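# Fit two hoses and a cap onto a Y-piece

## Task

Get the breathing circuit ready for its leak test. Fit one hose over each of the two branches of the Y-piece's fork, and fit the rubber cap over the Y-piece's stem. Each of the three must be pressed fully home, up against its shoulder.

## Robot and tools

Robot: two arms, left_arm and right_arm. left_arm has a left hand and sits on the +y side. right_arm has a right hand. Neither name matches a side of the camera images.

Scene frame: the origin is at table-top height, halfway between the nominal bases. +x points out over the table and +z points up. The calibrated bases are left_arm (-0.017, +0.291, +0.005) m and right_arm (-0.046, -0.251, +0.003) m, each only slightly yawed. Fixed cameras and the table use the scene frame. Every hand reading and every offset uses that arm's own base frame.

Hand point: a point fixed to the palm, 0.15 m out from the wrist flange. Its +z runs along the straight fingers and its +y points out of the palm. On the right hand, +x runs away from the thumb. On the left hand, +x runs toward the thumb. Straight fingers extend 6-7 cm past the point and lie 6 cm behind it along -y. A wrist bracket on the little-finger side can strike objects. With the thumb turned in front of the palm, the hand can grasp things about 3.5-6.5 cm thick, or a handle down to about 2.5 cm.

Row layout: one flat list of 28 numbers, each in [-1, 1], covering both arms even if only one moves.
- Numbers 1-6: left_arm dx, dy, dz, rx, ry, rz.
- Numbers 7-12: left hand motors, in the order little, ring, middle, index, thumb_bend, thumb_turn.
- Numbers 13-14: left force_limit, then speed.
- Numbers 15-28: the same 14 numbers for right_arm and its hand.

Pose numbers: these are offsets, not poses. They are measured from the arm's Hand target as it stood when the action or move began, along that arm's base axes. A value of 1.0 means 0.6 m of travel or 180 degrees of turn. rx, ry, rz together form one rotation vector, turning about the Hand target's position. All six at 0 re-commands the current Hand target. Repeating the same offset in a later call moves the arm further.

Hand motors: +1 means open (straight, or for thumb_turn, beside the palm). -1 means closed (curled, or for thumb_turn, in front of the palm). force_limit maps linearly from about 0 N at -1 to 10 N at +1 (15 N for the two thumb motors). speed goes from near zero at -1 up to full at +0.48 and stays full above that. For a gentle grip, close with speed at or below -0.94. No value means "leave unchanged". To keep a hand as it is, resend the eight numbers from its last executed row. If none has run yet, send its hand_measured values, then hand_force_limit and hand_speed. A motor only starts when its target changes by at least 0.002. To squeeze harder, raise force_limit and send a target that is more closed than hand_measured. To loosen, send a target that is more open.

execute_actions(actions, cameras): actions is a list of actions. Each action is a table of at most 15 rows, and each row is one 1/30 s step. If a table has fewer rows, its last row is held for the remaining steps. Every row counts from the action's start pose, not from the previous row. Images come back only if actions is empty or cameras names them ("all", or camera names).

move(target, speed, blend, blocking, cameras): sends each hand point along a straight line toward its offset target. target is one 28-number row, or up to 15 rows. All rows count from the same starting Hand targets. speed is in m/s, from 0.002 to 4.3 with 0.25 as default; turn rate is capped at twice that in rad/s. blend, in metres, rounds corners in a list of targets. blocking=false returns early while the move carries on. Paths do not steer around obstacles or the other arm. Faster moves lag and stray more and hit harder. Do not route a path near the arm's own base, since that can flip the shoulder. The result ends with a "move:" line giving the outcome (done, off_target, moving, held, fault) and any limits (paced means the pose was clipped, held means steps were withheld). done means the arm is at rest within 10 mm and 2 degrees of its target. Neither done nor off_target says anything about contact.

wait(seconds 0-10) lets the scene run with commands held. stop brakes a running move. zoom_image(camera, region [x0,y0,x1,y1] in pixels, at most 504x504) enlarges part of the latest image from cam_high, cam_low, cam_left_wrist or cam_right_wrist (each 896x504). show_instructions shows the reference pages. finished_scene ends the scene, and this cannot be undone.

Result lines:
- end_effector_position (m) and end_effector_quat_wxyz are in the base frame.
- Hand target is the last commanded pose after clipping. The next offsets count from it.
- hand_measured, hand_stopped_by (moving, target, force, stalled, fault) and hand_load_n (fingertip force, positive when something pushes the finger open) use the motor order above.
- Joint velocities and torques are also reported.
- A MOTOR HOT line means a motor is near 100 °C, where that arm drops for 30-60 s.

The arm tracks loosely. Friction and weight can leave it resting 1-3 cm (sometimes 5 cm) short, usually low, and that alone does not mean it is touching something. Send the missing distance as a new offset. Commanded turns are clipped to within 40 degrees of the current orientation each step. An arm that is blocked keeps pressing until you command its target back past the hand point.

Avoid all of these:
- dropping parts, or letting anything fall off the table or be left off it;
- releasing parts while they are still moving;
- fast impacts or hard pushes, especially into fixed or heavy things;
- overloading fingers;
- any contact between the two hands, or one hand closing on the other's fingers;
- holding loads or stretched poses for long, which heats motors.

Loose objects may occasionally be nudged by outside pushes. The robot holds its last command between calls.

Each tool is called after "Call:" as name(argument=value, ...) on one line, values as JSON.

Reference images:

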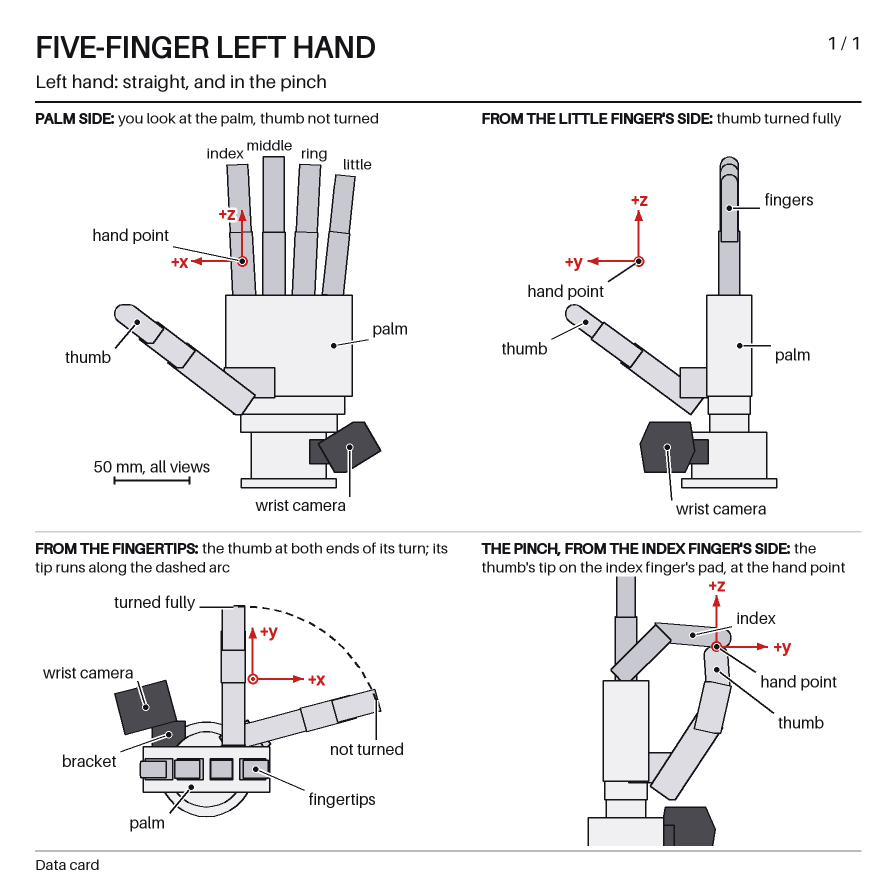

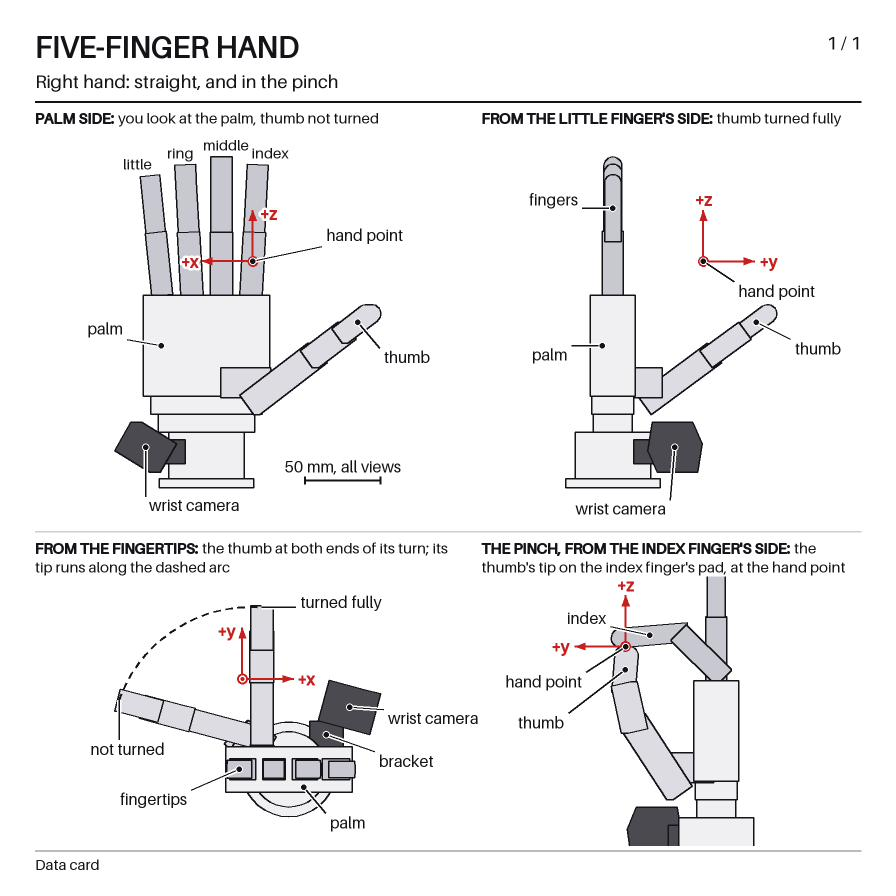

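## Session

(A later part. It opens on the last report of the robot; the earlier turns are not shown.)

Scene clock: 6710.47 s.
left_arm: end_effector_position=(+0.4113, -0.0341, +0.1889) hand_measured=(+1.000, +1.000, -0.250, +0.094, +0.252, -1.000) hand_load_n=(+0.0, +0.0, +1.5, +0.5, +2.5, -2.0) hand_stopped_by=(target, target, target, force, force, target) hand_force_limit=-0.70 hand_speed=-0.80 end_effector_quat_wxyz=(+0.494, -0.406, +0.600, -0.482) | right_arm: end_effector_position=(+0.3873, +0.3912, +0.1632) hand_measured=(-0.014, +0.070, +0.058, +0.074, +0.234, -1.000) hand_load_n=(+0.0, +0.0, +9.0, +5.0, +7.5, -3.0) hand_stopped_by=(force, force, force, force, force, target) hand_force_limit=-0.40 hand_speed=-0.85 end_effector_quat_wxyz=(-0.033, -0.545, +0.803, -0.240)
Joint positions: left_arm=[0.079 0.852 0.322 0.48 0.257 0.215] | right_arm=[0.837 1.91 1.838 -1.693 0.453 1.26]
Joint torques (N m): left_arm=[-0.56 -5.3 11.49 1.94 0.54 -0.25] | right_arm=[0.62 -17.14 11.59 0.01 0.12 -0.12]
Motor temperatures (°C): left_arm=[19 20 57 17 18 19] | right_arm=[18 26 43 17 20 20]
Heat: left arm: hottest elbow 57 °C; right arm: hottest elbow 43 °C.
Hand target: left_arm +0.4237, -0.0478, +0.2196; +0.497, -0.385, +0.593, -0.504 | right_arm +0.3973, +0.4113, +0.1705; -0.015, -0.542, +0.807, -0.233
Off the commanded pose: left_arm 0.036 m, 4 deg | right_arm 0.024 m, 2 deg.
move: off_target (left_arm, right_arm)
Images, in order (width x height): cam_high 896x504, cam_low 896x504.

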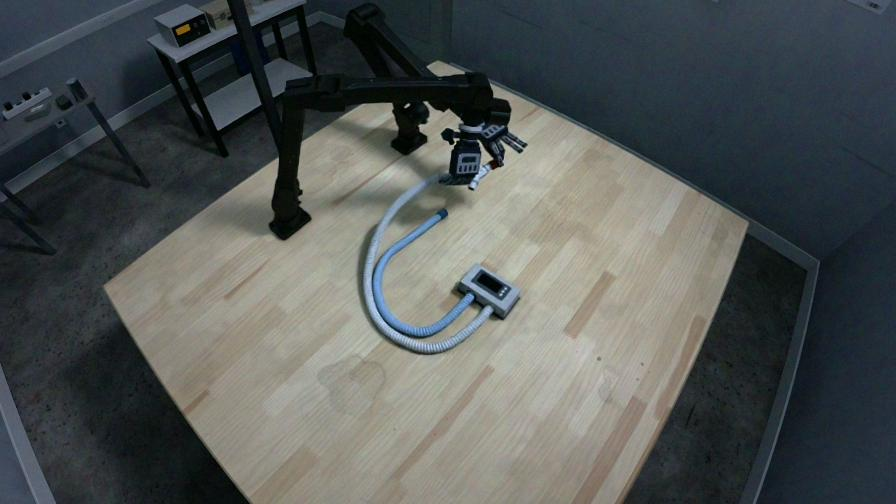

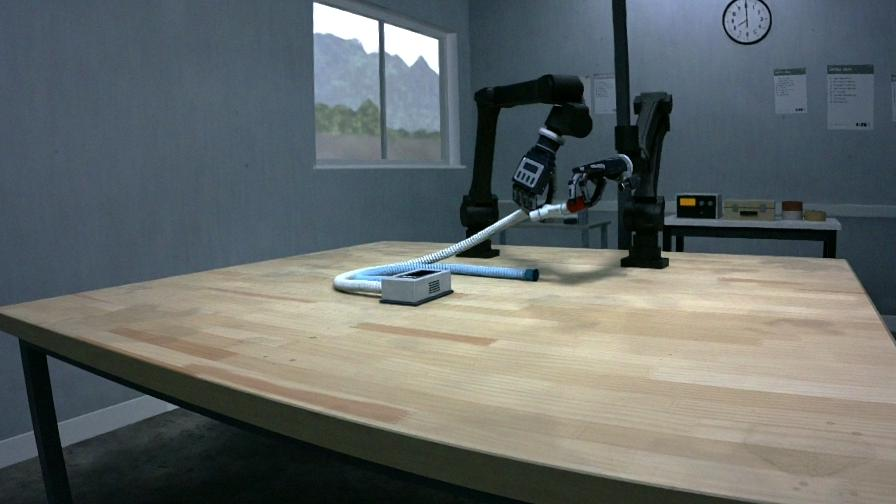

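Call:
execute_actions(actions=[], cameras=["cam_left_wrist", "cam_right_wrist"])

Call:
zoom_image(camera="cam_left_wrist", region=[380, 100, 560, 280])

Call:
zoom_image(camera="cam_right_wrist", region=[260, 384, 440, 504])

Scene clock: 6716.00 s.
left_arm: end_effector_position=(+0.4113, -0.0341, +0.1889) hand_measured=(+1.000, +1.000, -0.250, +0.094, +0.252, -1.000) hand_load_n=(+0.0, +0.0, +1.5, +0.0, +3.0, -2.0) hand_stopped_by=(target, target, target, force, force, target) hand_force_limit=-0.70 hand_speed=-0.80 end_effector_quat_wxyz=(+0.494, -0.406, +0.600, -0.482) | right_arm: end_effector_position=(+0.3873, +0.3912, +0.1632) hand_measured=(-0.014, +0.070, +0.058, +0.074, +0.234, -1.000) hand_load_n=(+0.0, +0.0, +9.0, +5.0, +7.5, -3.0) hand_stopped_by=(force, force, force, force, force, target) hand_force_limit=-0.40 hand_speed=-0.85 end_effector_quat_wxyz=(-0.033, -0.545, +0.803, -0.240)
Joint positions: left_arm=[0.079 0.852 0.322 0.48 0.257 0.215] | right_arm=[0.837 1.91 1.838 -1.693 0.453 1.26]
Joint velocities: within noise
Joint torques (N m): left_arm=[-0.03 -4.78 11.28 1.74 0.5 -0.24] | right_arm=[1.08 -17.67 11.78 -0.03 0.06 -0.08]
Motor temperatures (°C): left_arm=[19 20 57 17 18 19] | right_arm=[18 26 42 17 20 20]
Heat: left arm: hottest elbow 57 °C; right arm: hottest elbow 42 °C.
Hand target: left_arm +0.4236, -0.0478, +0.2196; +0.497, -0.385, +0.593, -0.504 | right_arm +0.3973, +0.4113, +0.1705; -0.015, -0.542, +0.807, -0.233
Off the commanded pose: left_arm 0.036 m, 4 deg | right_arm 0.024 m, 2 deg.
Images, in order (width x height): cam_left_wrist 896x504, cam_right_wrist 896x504.

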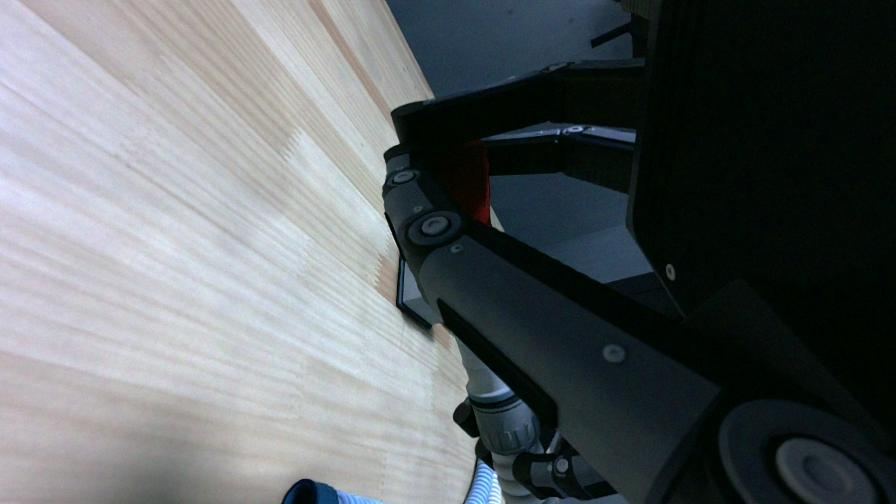

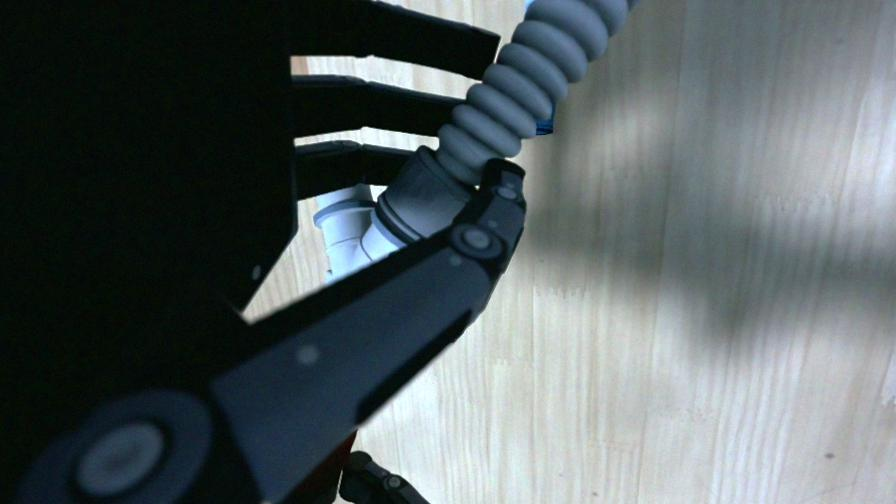

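Scaled by 2.800 from the camera's 896x504 image, which has a finer 1280x720 frame.

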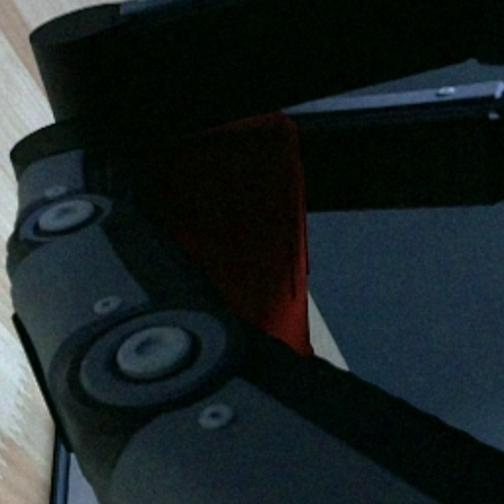

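Scaled by 2.800 from the camera's 896x504 image, which has a finer 1280x720 frame.

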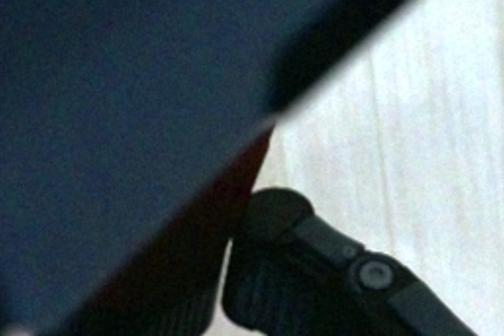

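Call:
zoom_image(camera="cam_left_wrist", region=[380, 260, 560, 504])

Scaled by 2.066 from the camera's 896x504 image, which has a finer 1280x720 frame.

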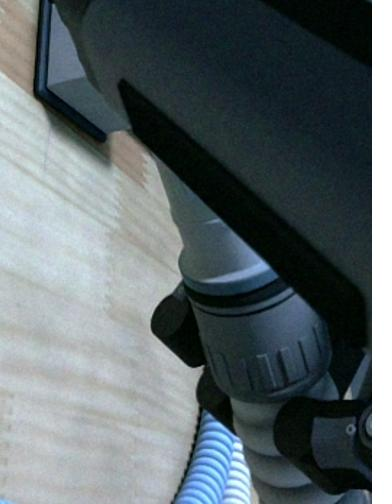

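Call:
zoom_image(camera="cam_left_wrist", region=[470, 180, 530, 250])

Scaled by 7.200 from the camera's 896x504 image, which has a finer 1280x720 frame.

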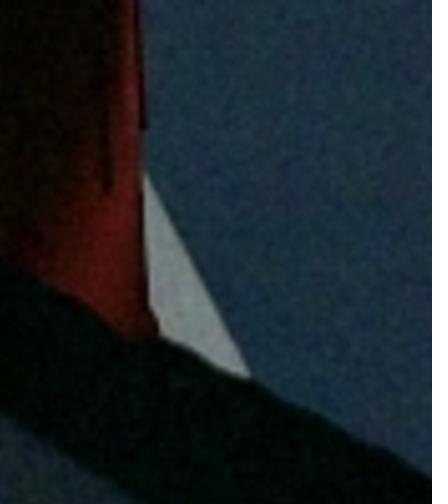

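Call:
zoom_image(camera="cam_right_wrist", region=[280, 250, 480, 504])

Call:
execute_actions(actions=[], cameras=["cam_high", "cam_low"])

Call:
zoom_image(camera="cam_high", region=[478, 154, 506, 178])

Call:
zoom_image(camera="cam_low", region=[550, 190, 600, 222])

Scaled by 1.984 from the camera's 896x504 image, which has a finer 1280x720 frame.

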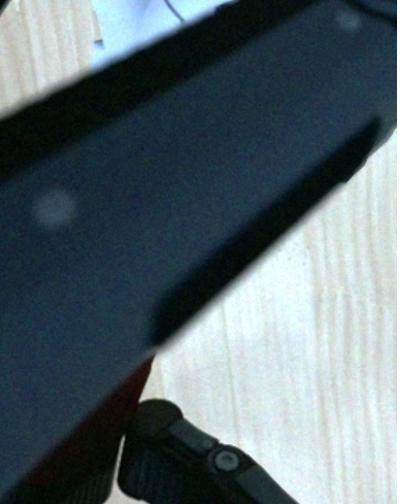

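Scene clock: 6789.30 s.
left_arm: end_effector_position=(+0.4113, -0.0341, +0.1889) hand_measured=(+1.000, +1.000, -0.250, +0.094, +0.252, -1.000) hand_load_n=(+0.0, +0.0, +1.5, +0.5, +2.5, -2.0) hand_stopped_by=(target, target, target, force, force, target) hand_force_limit=-0.70 hand_speed=-0.80 end_effector_quat_wxyz=(+0.494, -0.406, +0.600, -0.482) | right_arm: end_effector_position=(+0.3873, +0.3912, +0.1632) hand_measured=(-0.014, +0.070, +0.058, +0.074, +0.234, -1.000) hand_load_n=(+0.0, +0.0, +9.0, +4.5, +7.5, -3.0) hand_stopped_by=(force, force, force, force, force, target) hand_force_limit=-0.40 hand_speed=-0.85 end_effector_quat_wxyz=(-0.033, -0.545, +0.803, -0.240)
Joint positions: left_arm=[0.079 0.852 0.322 0.48 0.257 0.215] | right_arm=[0.837 1.91 1.838 -1.693 0.453 1.26]
Joint velocities: within noise
Joint torques (N m): left_arm=[-0.32 -4.54 11.32 1.89 0.49 -0.24] | right_arm=[0.85 -17.44 11.69 -0.06 0.09 -0.08]
Motor temperatures (°C): left_arm=[19 20 56 17 19 19] | right_arm=[18 24 41 17 20 20]
Heat: left arm: hottest elbow 56 °C; right arm: hottest elbow 41 °C.
Hand target: left_arm +0.4236, -0.0478, +0.2196; +0.497, -0.385, +0.593, -0.504 | right_arm +0.3973, +0.4113, +0.1705; -0.015, -0.542, +0.807, -0.233
Off the commanded pose: left_arm 0.036 m, 4 deg | right_arm 0.024 m, 2 deg.
Images, in order (width x height): cam_high 896x504, cam_low 896x504.

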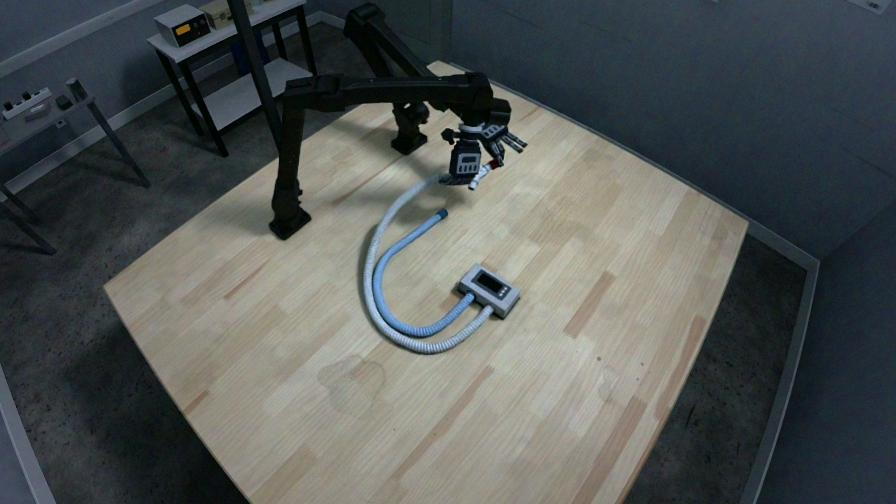

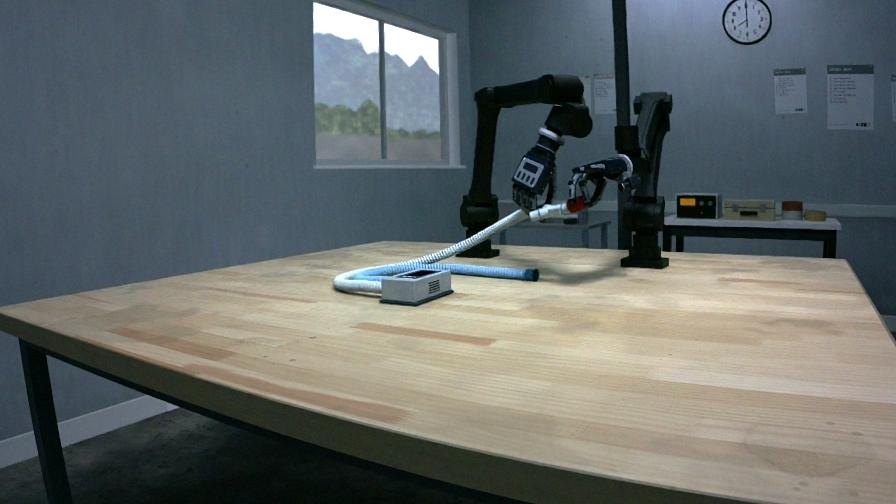

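Scaled by 18.000 from the camera's 896x504 image, which has a finer 1280x720 frame.

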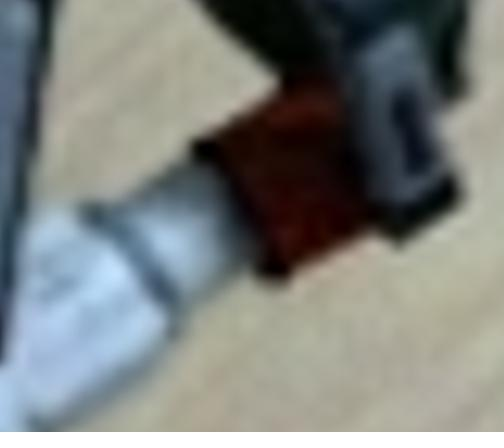

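Scaled by 10.080 from the camera's 896x504 image, which has a finer 1280x720 frame.

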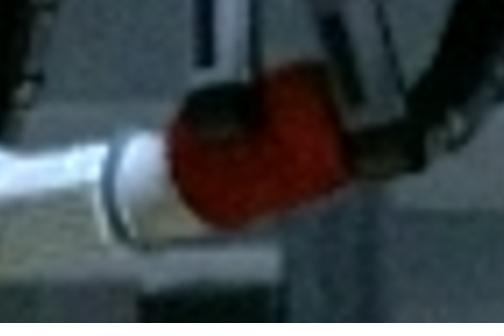

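Call:
move(target=[0.0, 0.0, -0.03, 0, 0, 0, 1, 1, -0.25, -0.5, -0.3, -1, -0.7, -0.8, 0.0, 0.0, 0.0, 0, 0, 0, -0.5, -0.5, -0.5, -0.5, -0.3, -1, -0.4, -0.85], speed=0.02)

Scene clock: 6819.50 s.
left_arm: end_effector_position=(+0.4176, -0.0354, +0.1879) hand_measured=(+1.000, +1.000, -0.250, +0.094, +0.252, -1.000) hand_load_n=(+0.0, +0.0, +1.5, +0.5, +3.5, -3.0) hand_stopped_by=(target, target, target, force, force, target) hand_force_limit=-0.70 hand_speed=-0.80 end_effector_quat_wxyz=(+0.498, -0.400, +0.597, -0.486) | right_arm: end_effector_position=(+0.3884, +0.3915, +0.1633) hand_measured=(-0.014, +0.070, +0.058, +0.074, +0.234, -1.000) hand_load_n=(+0.0, +0.0, +8.5, +6.5, +7.5, -2.0) hand_stopped_by=(force, force, force, force, force, target) hand_force_limit=-0.40 hand_speed=-0.85 end_effector_quat_wxyz=(-0.032, -0.545, +0.803, -0.241)
Joint positions: left_arm=[0.075 0.892 0.322 0.536 0.257 0.215] | right_arm=[0.837 1.912 1.841 -1.693 0.455 1.26]
Joint torques (N m): left_arm=[0.03 -3.37 8.96 2.93 0.44 -0.24] | right_arm=[0.73 -17.26 11.52 0.1 -0.04 -0.1]
Motor temperatures (°C): left_arm=[19 20 56 17 19 19] | right_arm=[18 25 41 17 20 20]
Heat: left arm: hottest elbow 56 °C; right arm: hottest elbow 41 °C.
Hand target: left_arm +0.4236, -0.0479, +0.2016; +0.497, -0.385, +0.593, -0.504 | right_arm +0.3973, +0.4114, +0.1706; -0.015, -0.542, +0.807, -0.233
Off the commanded pose: left_arm 0.019 m, 3 deg | right_arm 0.023 m, 2 deg.
move: off_target (left_arm, right_arm)

Call:
execute_actions(actions=[], cameras=["cam_high", "cam_low", "cam_left_wrist"])

Call:
zoom_image(camera="cam_high", region=[474, 150, 506, 182])

Call:
zoom_image(camera="cam_low", region=[540, 185, 600, 225])

Scene clock: 6824.03 s.
left_arm: end_effector_position=(+0.4177, -0.0354, +0.1878) hand_measured=(+1.000, +1.000, -0.250, +0.094, +0.252, -1.000) hand_load_n=(+0.0, +0.0, +1.5, +0.5, +3.0, -3.0) hand_stopped_by=(target, target, target, force, force, target) hand_force_limit=-0.70 hand_speed=-0.80 end_effector_quat_wxyz=(+0.498, -0.400, +0.597, -0.486) | right_arm: end_effector_position=(+0.3884, +0.3915, +0.1633) hand_measured=(-0.014, +0.070, +0.058, +0.074, +0.234, -1.000) hand_load_n=(+0.0, +0.0, +8.5, +6.5, +7.5, -2.0) hand_stopped_by=(force, force, force, force, force, target) hand_force_limit=-0.40 hand_speed=-0.85 end_effector_quat_wxyz=(-0.032, -0.544, +0.803, -0.241)
Joint positions: left_arm=[0.075 0.892 0.322 0.536 0.257 0.215] | right_arm=[0.837 1.912 1.841 -1.693 0.455 1.26]
Joint velocities: within noise
Joint torques (N m): left_arm=[-0.03 -3.9 8.91 3.14 0.45 -0.23] | right_arm=[0.67 -16.85 11.62 -0.03 0 -0.12]
Motor temperatures (°C): left_arm=[19 20 55 17 19 19] | right_arm=[18 25 42 17 20 20]
Heat: left arm: hottest elbow 55 °C; right arm: hottest elbow 42 °C.
Hand target: left_arm +0.4236, -0.0479, +0.2015; +0.497, -0.385, +0.593, -0.504 | right_arm +0.3973, +0.4114, +0.1706; -0.015, -0.542, +0.807, -0.233
Off the commanded pose: left_arm 0.020 m, 3 deg | right_arm 0.023 m, 2 deg.
Images, in order (width x height): cam_high 896x504, cam_low 896x504, cam_left_wrist 896x504.

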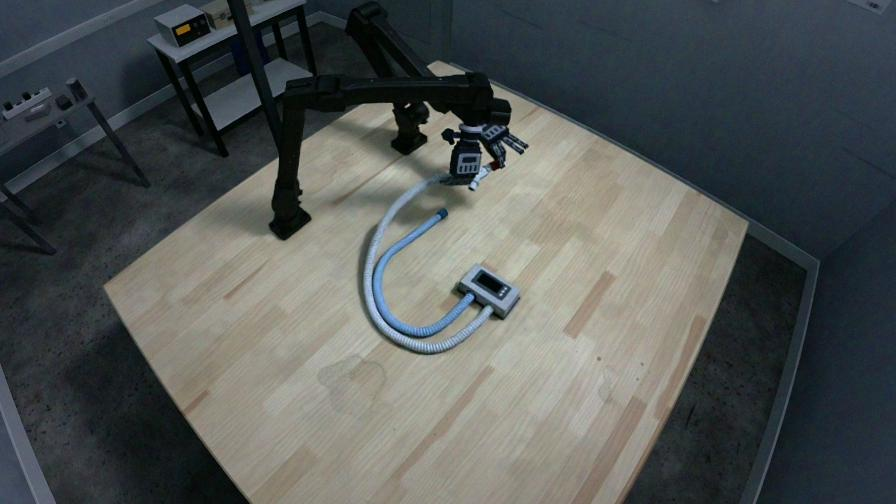

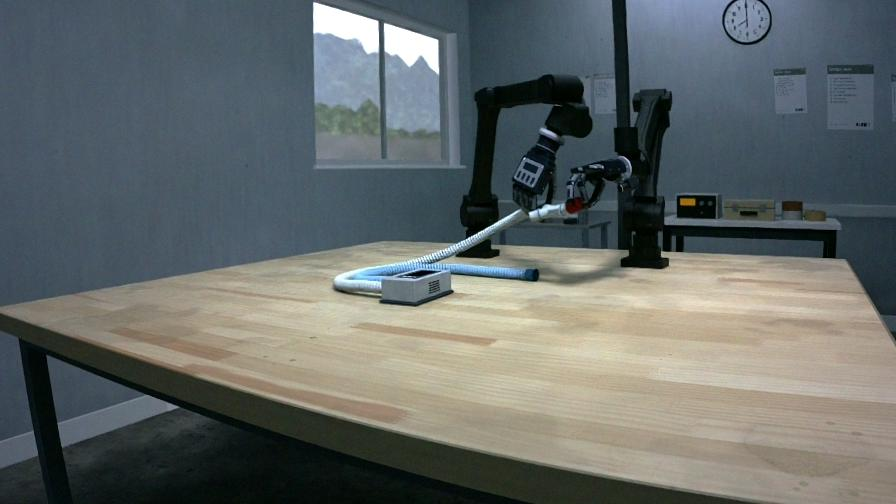

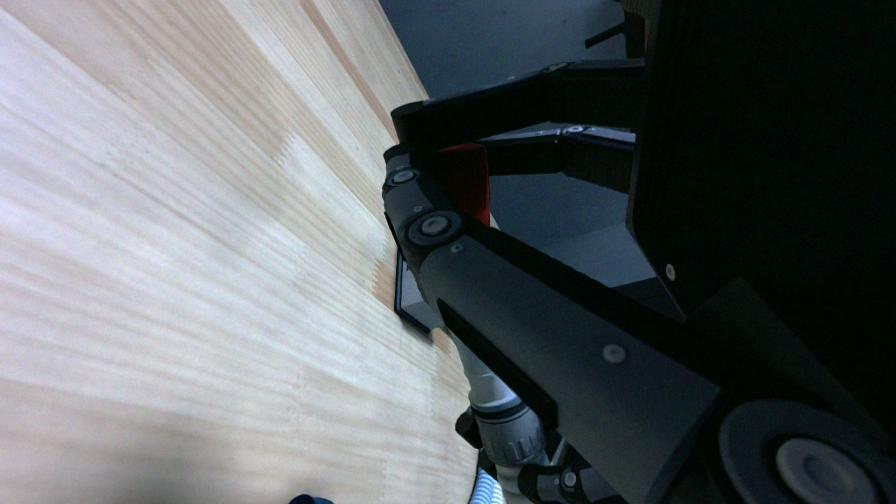

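Scaled by 15.750 from the camera's 896x504 image, which has a finer 1280x720 frame.

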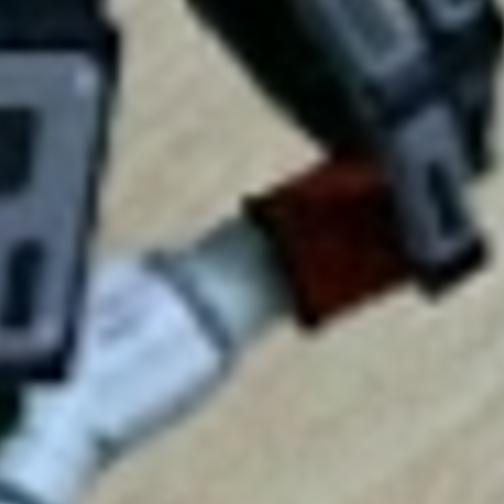

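Scaled by 8.400 from the camera's 896x504 image, which has a finer 1280x720 frame.

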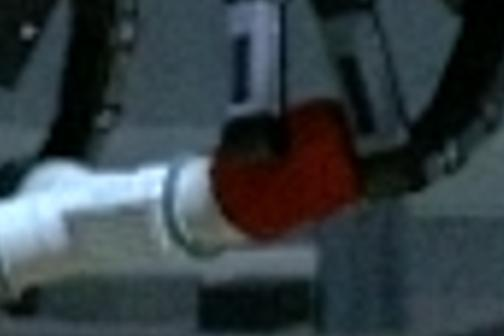

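Call:
move(target=[-0.012, 0.0, -0.012, 0, 0, 0, 1, 1, -0.25, -0.5, -0.3, -1, -0.7, -0.8, 0.0, 0.0, 0.0, 0, 0, 0, -0.5, -0.5, -0.5, -0.5, -0.3, -1, -0.4, -0.85], speed=0.02, cameras=["cam_high", "cam_low"])

Call:
zoom_image(camera="cam_high", region=[474, 150, 506, 182])

Call:
zoom_image(camera="cam_low", region=[540, 185, 600, 225])

Scene clock: 6837.07 s.
left_arm: end_effector_position=(+0.4187, -0.0355, +0.1916) hand_measured=(+1.000, +1.000, -0.250, +0.094, +0.252, -1.000) hand_load_n=(+0.0, +0.0, +1.5, +1.0, +3.5, -3.0) hand_stopped_by=(target, target, target, force, force, target) hand_force_limit=-0.70 hand_speed=-0.80 end_effector_quat_wxyz=(+0.502, -0.396, +0.593, -0.489) | right_arm: end_effector_position=(+0.3891, +0.3920, +0.1639) hand_measured=(-0.014, +0.070, +0.058, +0.074, +0.234, -1.000) hand_load_n=(+0.0, +0.0, +8.5, +6.0, +7.0, -2.5) hand_stopped_by=(force, force, force, force, force, target) hand_force_limit=-0.40 hand_speed=-0.85 end_effector_quat_wxyz=(-0.031, -0.543, +0.804, -0.241)
Joint positions: left_arm=[0.075 0.892 0.322 0.551 0.257 0.215] | right_arm=[0.836 1.912 1.844 -1.693 0.455 1.262]
Joint torques (N m): left_arm=[-0.03 -4.78 6.95 3.12 0.48 -0.2] | right_arm=[0.56 -17.73 11.47 0.16 -0.04 -0.1]
Heat: left arm: hottest elbow 53 °C; right arm: hottest elbow 43 °C.
Hand target: left_arm +0.4165, -0.0479, +0.1943; +0.497, -0.385, +0.593, -0.504 | right_arm +0.3974, +0.4113, +0.1705; -0.015, -0.542, +0.807, -0.233
Off the commanded pose: left_arm 0.013 m, 2 deg | right_arm 0.022 m, 2 deg.
move: off_target (left_arm, right_arm)
Images, in order (width x height): cam_high 896x504, cam_low 896x504.

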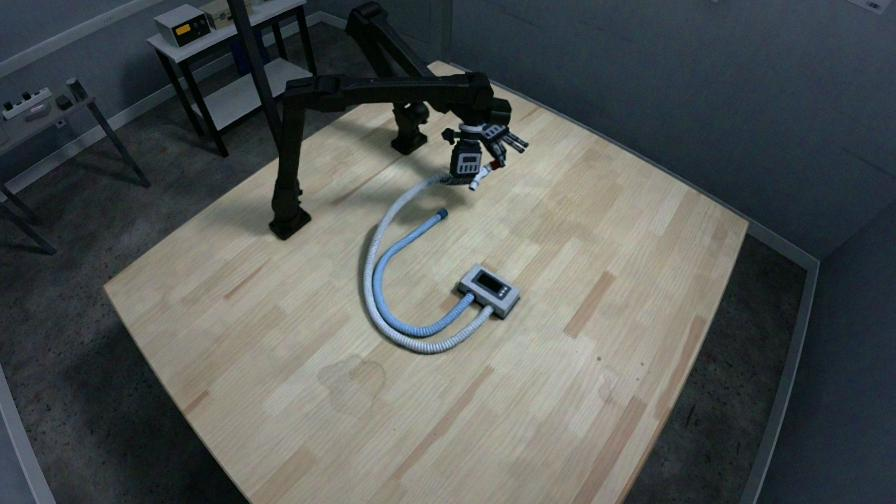

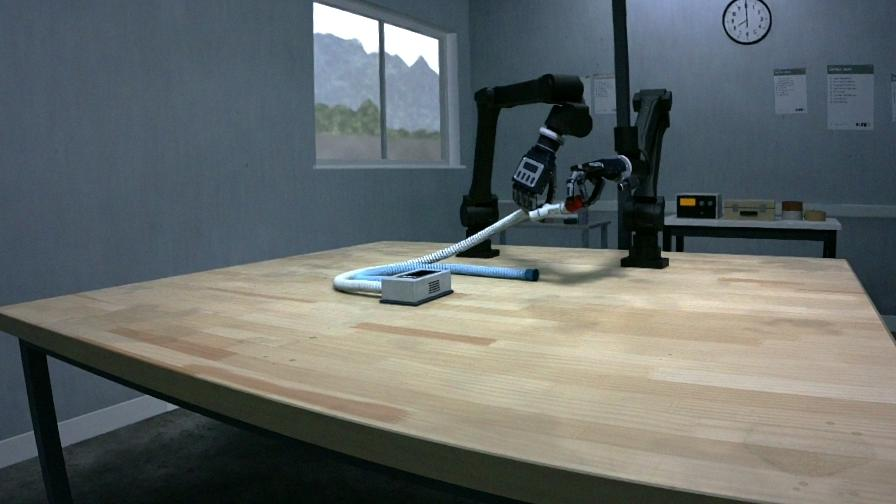

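Scaled by 15.750 from the camera's 896x504 image, which has a finer 1280x720 frame.

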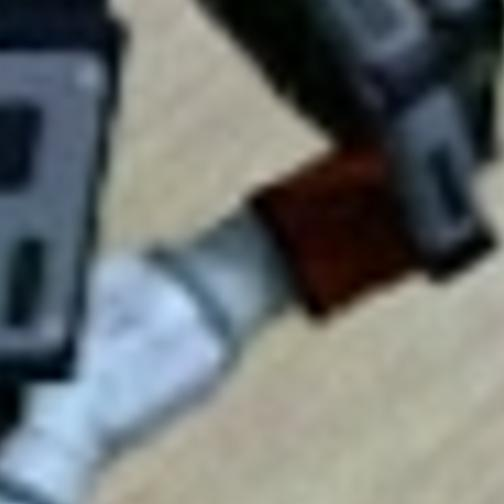

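Scaled by 8.400 from the camera's 896x504 image, which has a finer 1280x720 frame.

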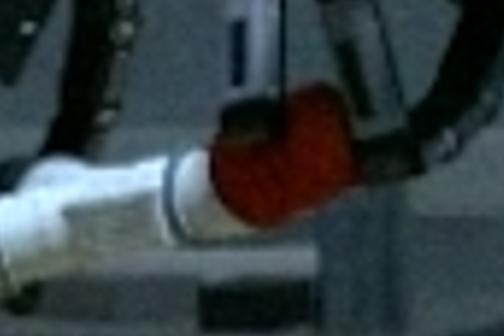

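Call:
move(target=[-0.005, 0.06, 0.0, 0, 0, 0, 1, 1, -0.25, -0.5, -0.3, -1, -0.7, -0.8, 0.0, 0.0, 0.0, 0, 0, 0, -0.5, -0.5, -0.5, -0.5, -0.3, -1, -0.4, -0.85], speed=0.03, cameras=["cam_high", "cam_low"])

Call:
zoom_image(camera="cam_high", region=[474, 150, 506, 182])

Call:
zoom_image(camera="cam_low", region=[540, 185, 600, 225])

Scene clock: 6869.17 s.
left_arm: end_effector_position=(+0.4131, -0.0148, +0.1935) hand_measured=(+1.000, +1.000, -0.250, +0.094, +0.252, -1.000) hand_load_n=(-0.5, +0.0, +0.0, +2.0, +2.0, +0.0) hand_stopped_by=(target, target, target, force, force, target) hand_force_limit=-0.70 hand_speed=-0.80 end_effector_quat_wxyz=(+0.494, -0.382, +0.599, -0.500) | right_arm: end_effector_position=(+0.3902, +0.3942, +0.1660) hand_measured=(-0.014, +0.070, +0.058, +0.074, +0.234, -1.000) hand_load_n=(+0.0, +0.0, +8.0, +4.5, +9.0, -2.0) hand_stopped_by=(force, force, force, force, force, target) hand_force_limit=-0.40 hand_speed=-0.85 end_effector_quat_wxyz=(-0.028, -0.543, +0.805, -0.238)
Joint positions: left_arm=[0.197 0.892 0.322 0.558 0.421 0.216] | right_arm=[0.835 1.913 1.852 -1.693 0.45 1.262]
Joint torques (N m): left_arm=[3.08 -4.6 7.17 2.86 0.1 -0.27] | right_arm=[1.14 -17.49 10.99 0.08 0.18 -0.07]
Motor temperatures (°C): left_arm=[19 20 49 18 19 19] | right_arm=[18 26 41 17 20 20]
Heat: left arm: hottest elbow 49 °C; right arm: hottest elbow 41 °C.
Hand target: left_arm +0.4135, -0.0119, +0.1943; +0.497, -0.385, +0.593, -0.504 | right_arm +0.3974, +0.4113, +0.1705; -0.015, -0.542, +0.807, -0.233
Off the commanded pose: left_arm 0.003 m, 1 deg | right_arm 0.019 m, 2 deg.
move: off_target (right_arm)
Images, in order (width x height): cam_high 896x504, cam_low 896x504.

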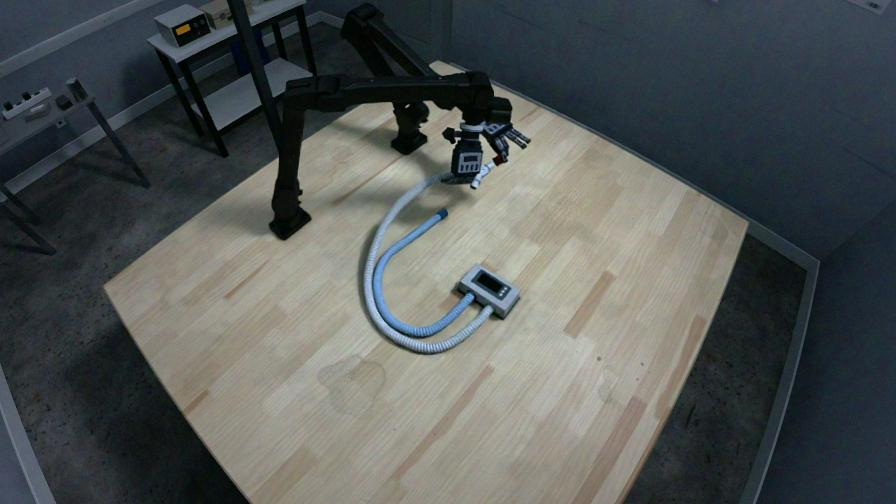

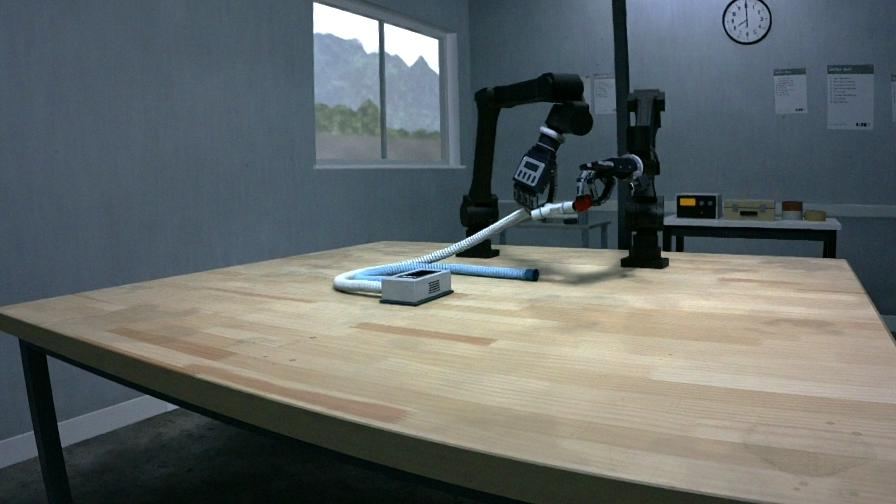

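Scaled by 15.750 from the camera's 896x504 image, which has a finer 1280x720 frame.

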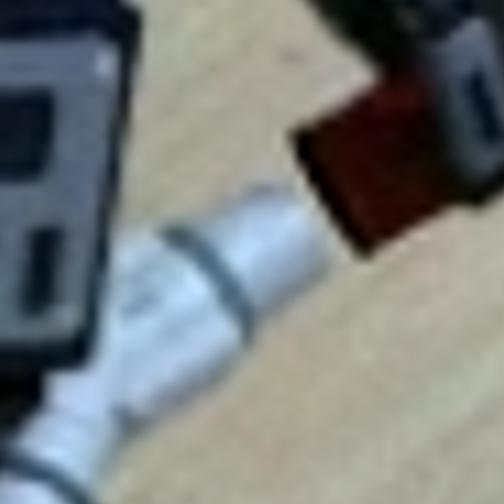

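Scaled by 8.400 from the camera's 896x504 image, which has a finer 1280x720 frame.

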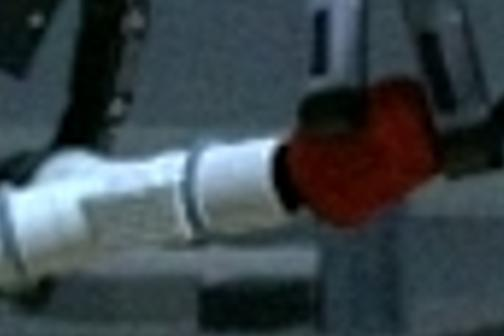

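Call:
execute_actions(actions=[], cameras=["cam_left_wrist", "cam_right_wrist"])

Call:
zoom_image(camera="cam_left_wrist", region=[380, 100, 560, 280])

Call:
zoom_image(camera="cam_right_wrist", region=[280, 384, 460, 504])

Scene clock: 6875.40 s.
left_arm: end_effector_position=(+0.4131, -0.0149, +0.1935) hand_measured=(+1.000, +1.000, -0.250, +0.094, +0.252, -1.000) hand_load_n=(+0.0, +0.0, +0.0, +2.5, +2.0, +0.0) hand_stopped_by=(target, target, target, force, force, target) hand_force_limit=-0.70 hand_speed=-0.80 end_effector_quat_wxyz=(+0.494, -0.382, +0.599, -0.500) | right_arm: end_effector_position=(+0.3902, +0.3942, +0.1660) hand_measured=(-0.014, +0.070, +0.058, +0.074, +0.234, -1.000) hand_load_n=(+0.5, +0.0, +8.0, +4.0, +8.5, -2.0) hand_stopped_by=(force, force, force, force, force, target) hand_force_limit=-0.40 hand_speed=-0.85 end_effector_quat_wxyz=(-0.028, -0.543, +0.805, -0.238)
Joint positions: left_arm=[0.197 0.892 0.322 0.558 0.422 0.216] | right_arm=[0.835 1.913 1.852 -1.693 0.45 1.262]
Joint velocities: within noise
Joint torques (N m): left_arm=[2.78 -4.07 7.27 3.06 0.21 -0.26] | right_arm=[1.2 -17.49 10.92 -0.13 0.14 -0.12]
Motor temperatures (°C): left_arm=[19 20 48 18 19 19] | right_arm=[18 26 42 17 20 20]
Heat: left arm: hottest elbow 48 °C; right arm: hottest elbow 42 °C.
Hand target: left_arm +0.4134, -0.0120, +0.1943; +0.497, -0.385, +0.593, -0.504 | right_arm +0.3974, +0.4113, +0.1705; -0.015, -0.542, +0.807, -0.233
Off the commanded pose: left_arm 0.003 m, 1 deg | right_arm 0.019 m, 2 deg.
Images, in order (width x height): cam_left_wrist 896x504, cam_right_wrist 896x504.

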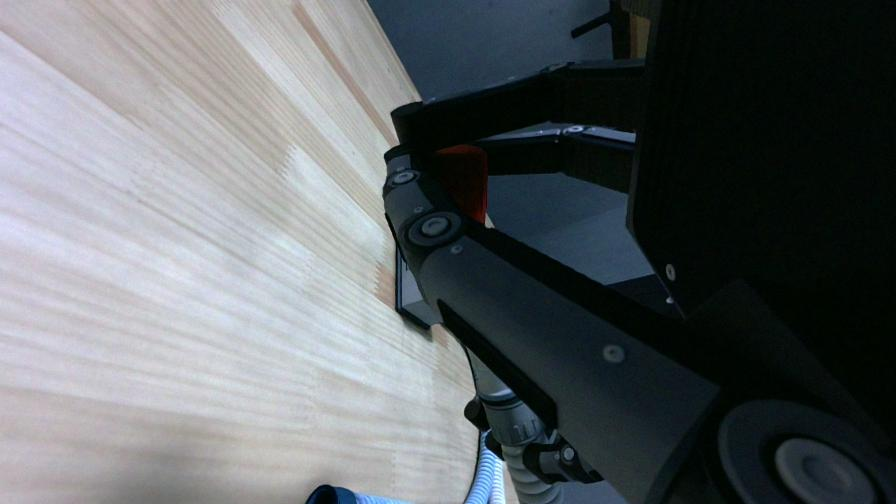

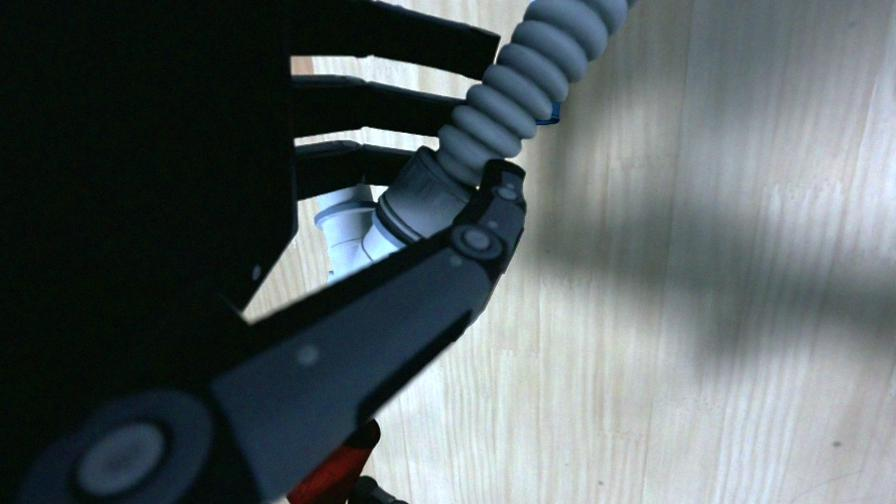

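Scaled by 2.800 from the camera's 896x504 image, which has a finer 1280x720 frame.

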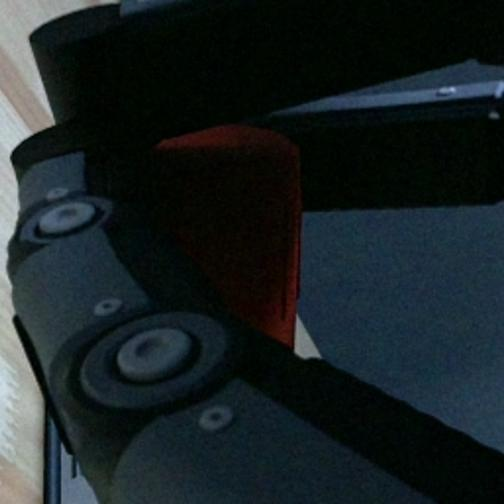

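Scaled by 2.800 from the camera's 896x504 image, which has a finer 1280x720 frame.

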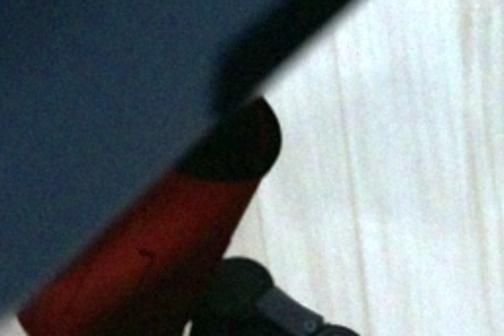

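Call:
move(target=[[-0.01, 0.08, 0.0, 0, 0, 0, 1, 1, -0.25, -0.5, -0.3, -1, -0.7, -0.8, 0.0, 0.0, 0.0, 0, 0, 0, -0.5, -0.5, -0.5, -0.5, -0.3, -1, -0.4, -0.85], [-0.089, 0.17, -0.024, -0.0186, 0.177, -0.0104, 1, 1, -0.25, -0.5, -0.3, -1, -0.7, -0.8, 0.0, 0.0, 0.0, 0, 0, 0, -0.5, -0.5, -0.5, -0.5, -0.3, -1, -0.4, -0.85], [-0.097, 0.17, -0.224, -0.0186, 0.177, -0.0104, 1, 1, -0.25, -0.5, -0.3, -1, -0.7, -0.8, 0.0, 0.0, 0.0, 0, 0, 0, -0.5, -0.5, -0.5, -0.5, -0.3, -1, -0.4, -0.85]], speed=[0.06, 0.12, 0.08], blend=[0.01, 0.02, 0], cameras=["cam_low", "cam_left_wrist"])

Call:
zoom_image(camera="cam_left_wrist", region=[340, 100, 560, 300])

Call:
zoom_image(camera="cam_low", region=[590, 200, 710, 300])

Scene clock: 6961.03 s.
left_arm: end_effector_position=(+0.3563, +0.0865, +0.0632) hand_measured=(+1.000, +1.000, -0.250, +0.094, +0.252, -1.000) hand_load_n=(+0.0, +0.0, +0.0, +2.5, +2.0, +0.0) hand_stopped_by=(target, target, target, force, force, target) hand_force_limit=-0.70 hand_speed=-0.80 end_effector_quat_wxyz=(+0.289, -0.516, +0.697, -0.405) | right_arm: end_effector_position=(+0.3902, +0.3942, +0.1660) hand_measured=(-0.014, +0.070, +0.058, +0.074, +0.234, -1.000) hand_load_n=(+0.0, +0.0, +8.0, +4.5, +8.5, -2.0) hand_stopped_by=(force, force, force, force, force, target) hand_force_limit=-0.40 hand_speed=-0.85 end_effector_quat_wxyz=(-0.028, -0.543, +0.805, -0.238)
Joint positions: left_arm=[0.597 1.164 0.48 -0.077 0.751 0.56] | right_arm=[0.835 1.913 1.852 -1.693 0.45 1.262]
Joint torques (N m): left_arm=[3.37 -6.89 6.11 2.37 0.5 0.03] | right_arm=[1.32 -17.14 11.04 0.02 0.14 -0.12]
Heat: left arm: hottest elbow 45 °C; right arm: hottest elbow 44 °C.
Hand target: left_arm +0.3553, +0.0902, +0.0599; +0.296, -0.513, +0.698, -0.404 | right_arm +0.3974, +0.4113, +0.1705; -0.015, -0.542, +0.807, -0.233
Off the commanded pose: left_arm 0.005 m, 1 deg | right_arm 0.019 m, 2 deg.
move: off_target (right_arm)
Images, in order (width x height): cam_low 896x504, cam_left_wrist 896x504.

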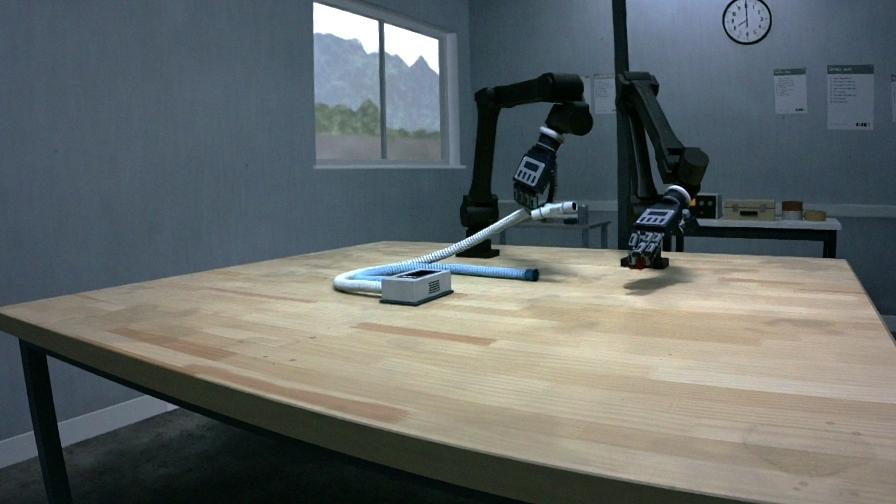

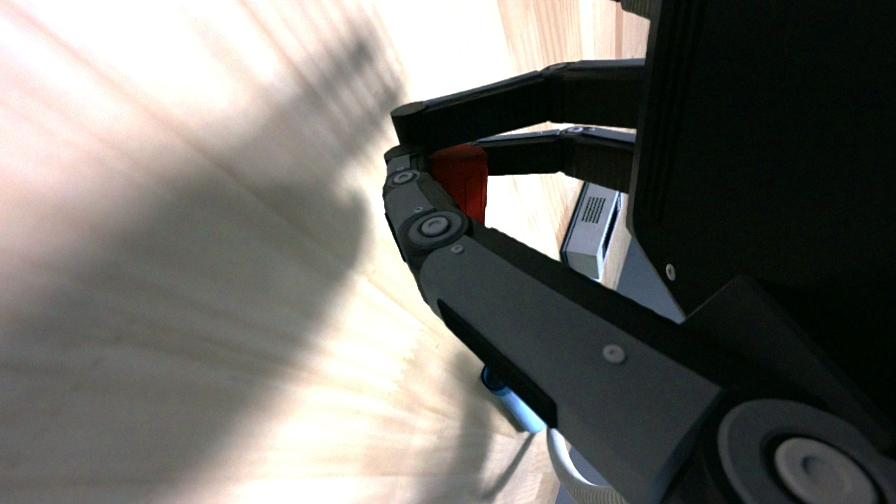

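Scaled by 2.291 from the camera's 896x504 image, which has a finer 1280x720 frame.

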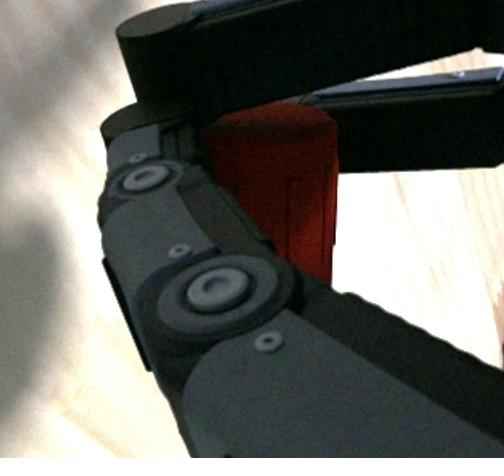

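Scaled by 4.200 from the camera's 896x504 image, which has a finer 1280x720 frame.

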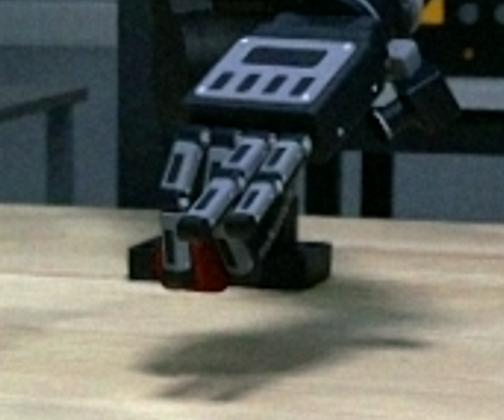

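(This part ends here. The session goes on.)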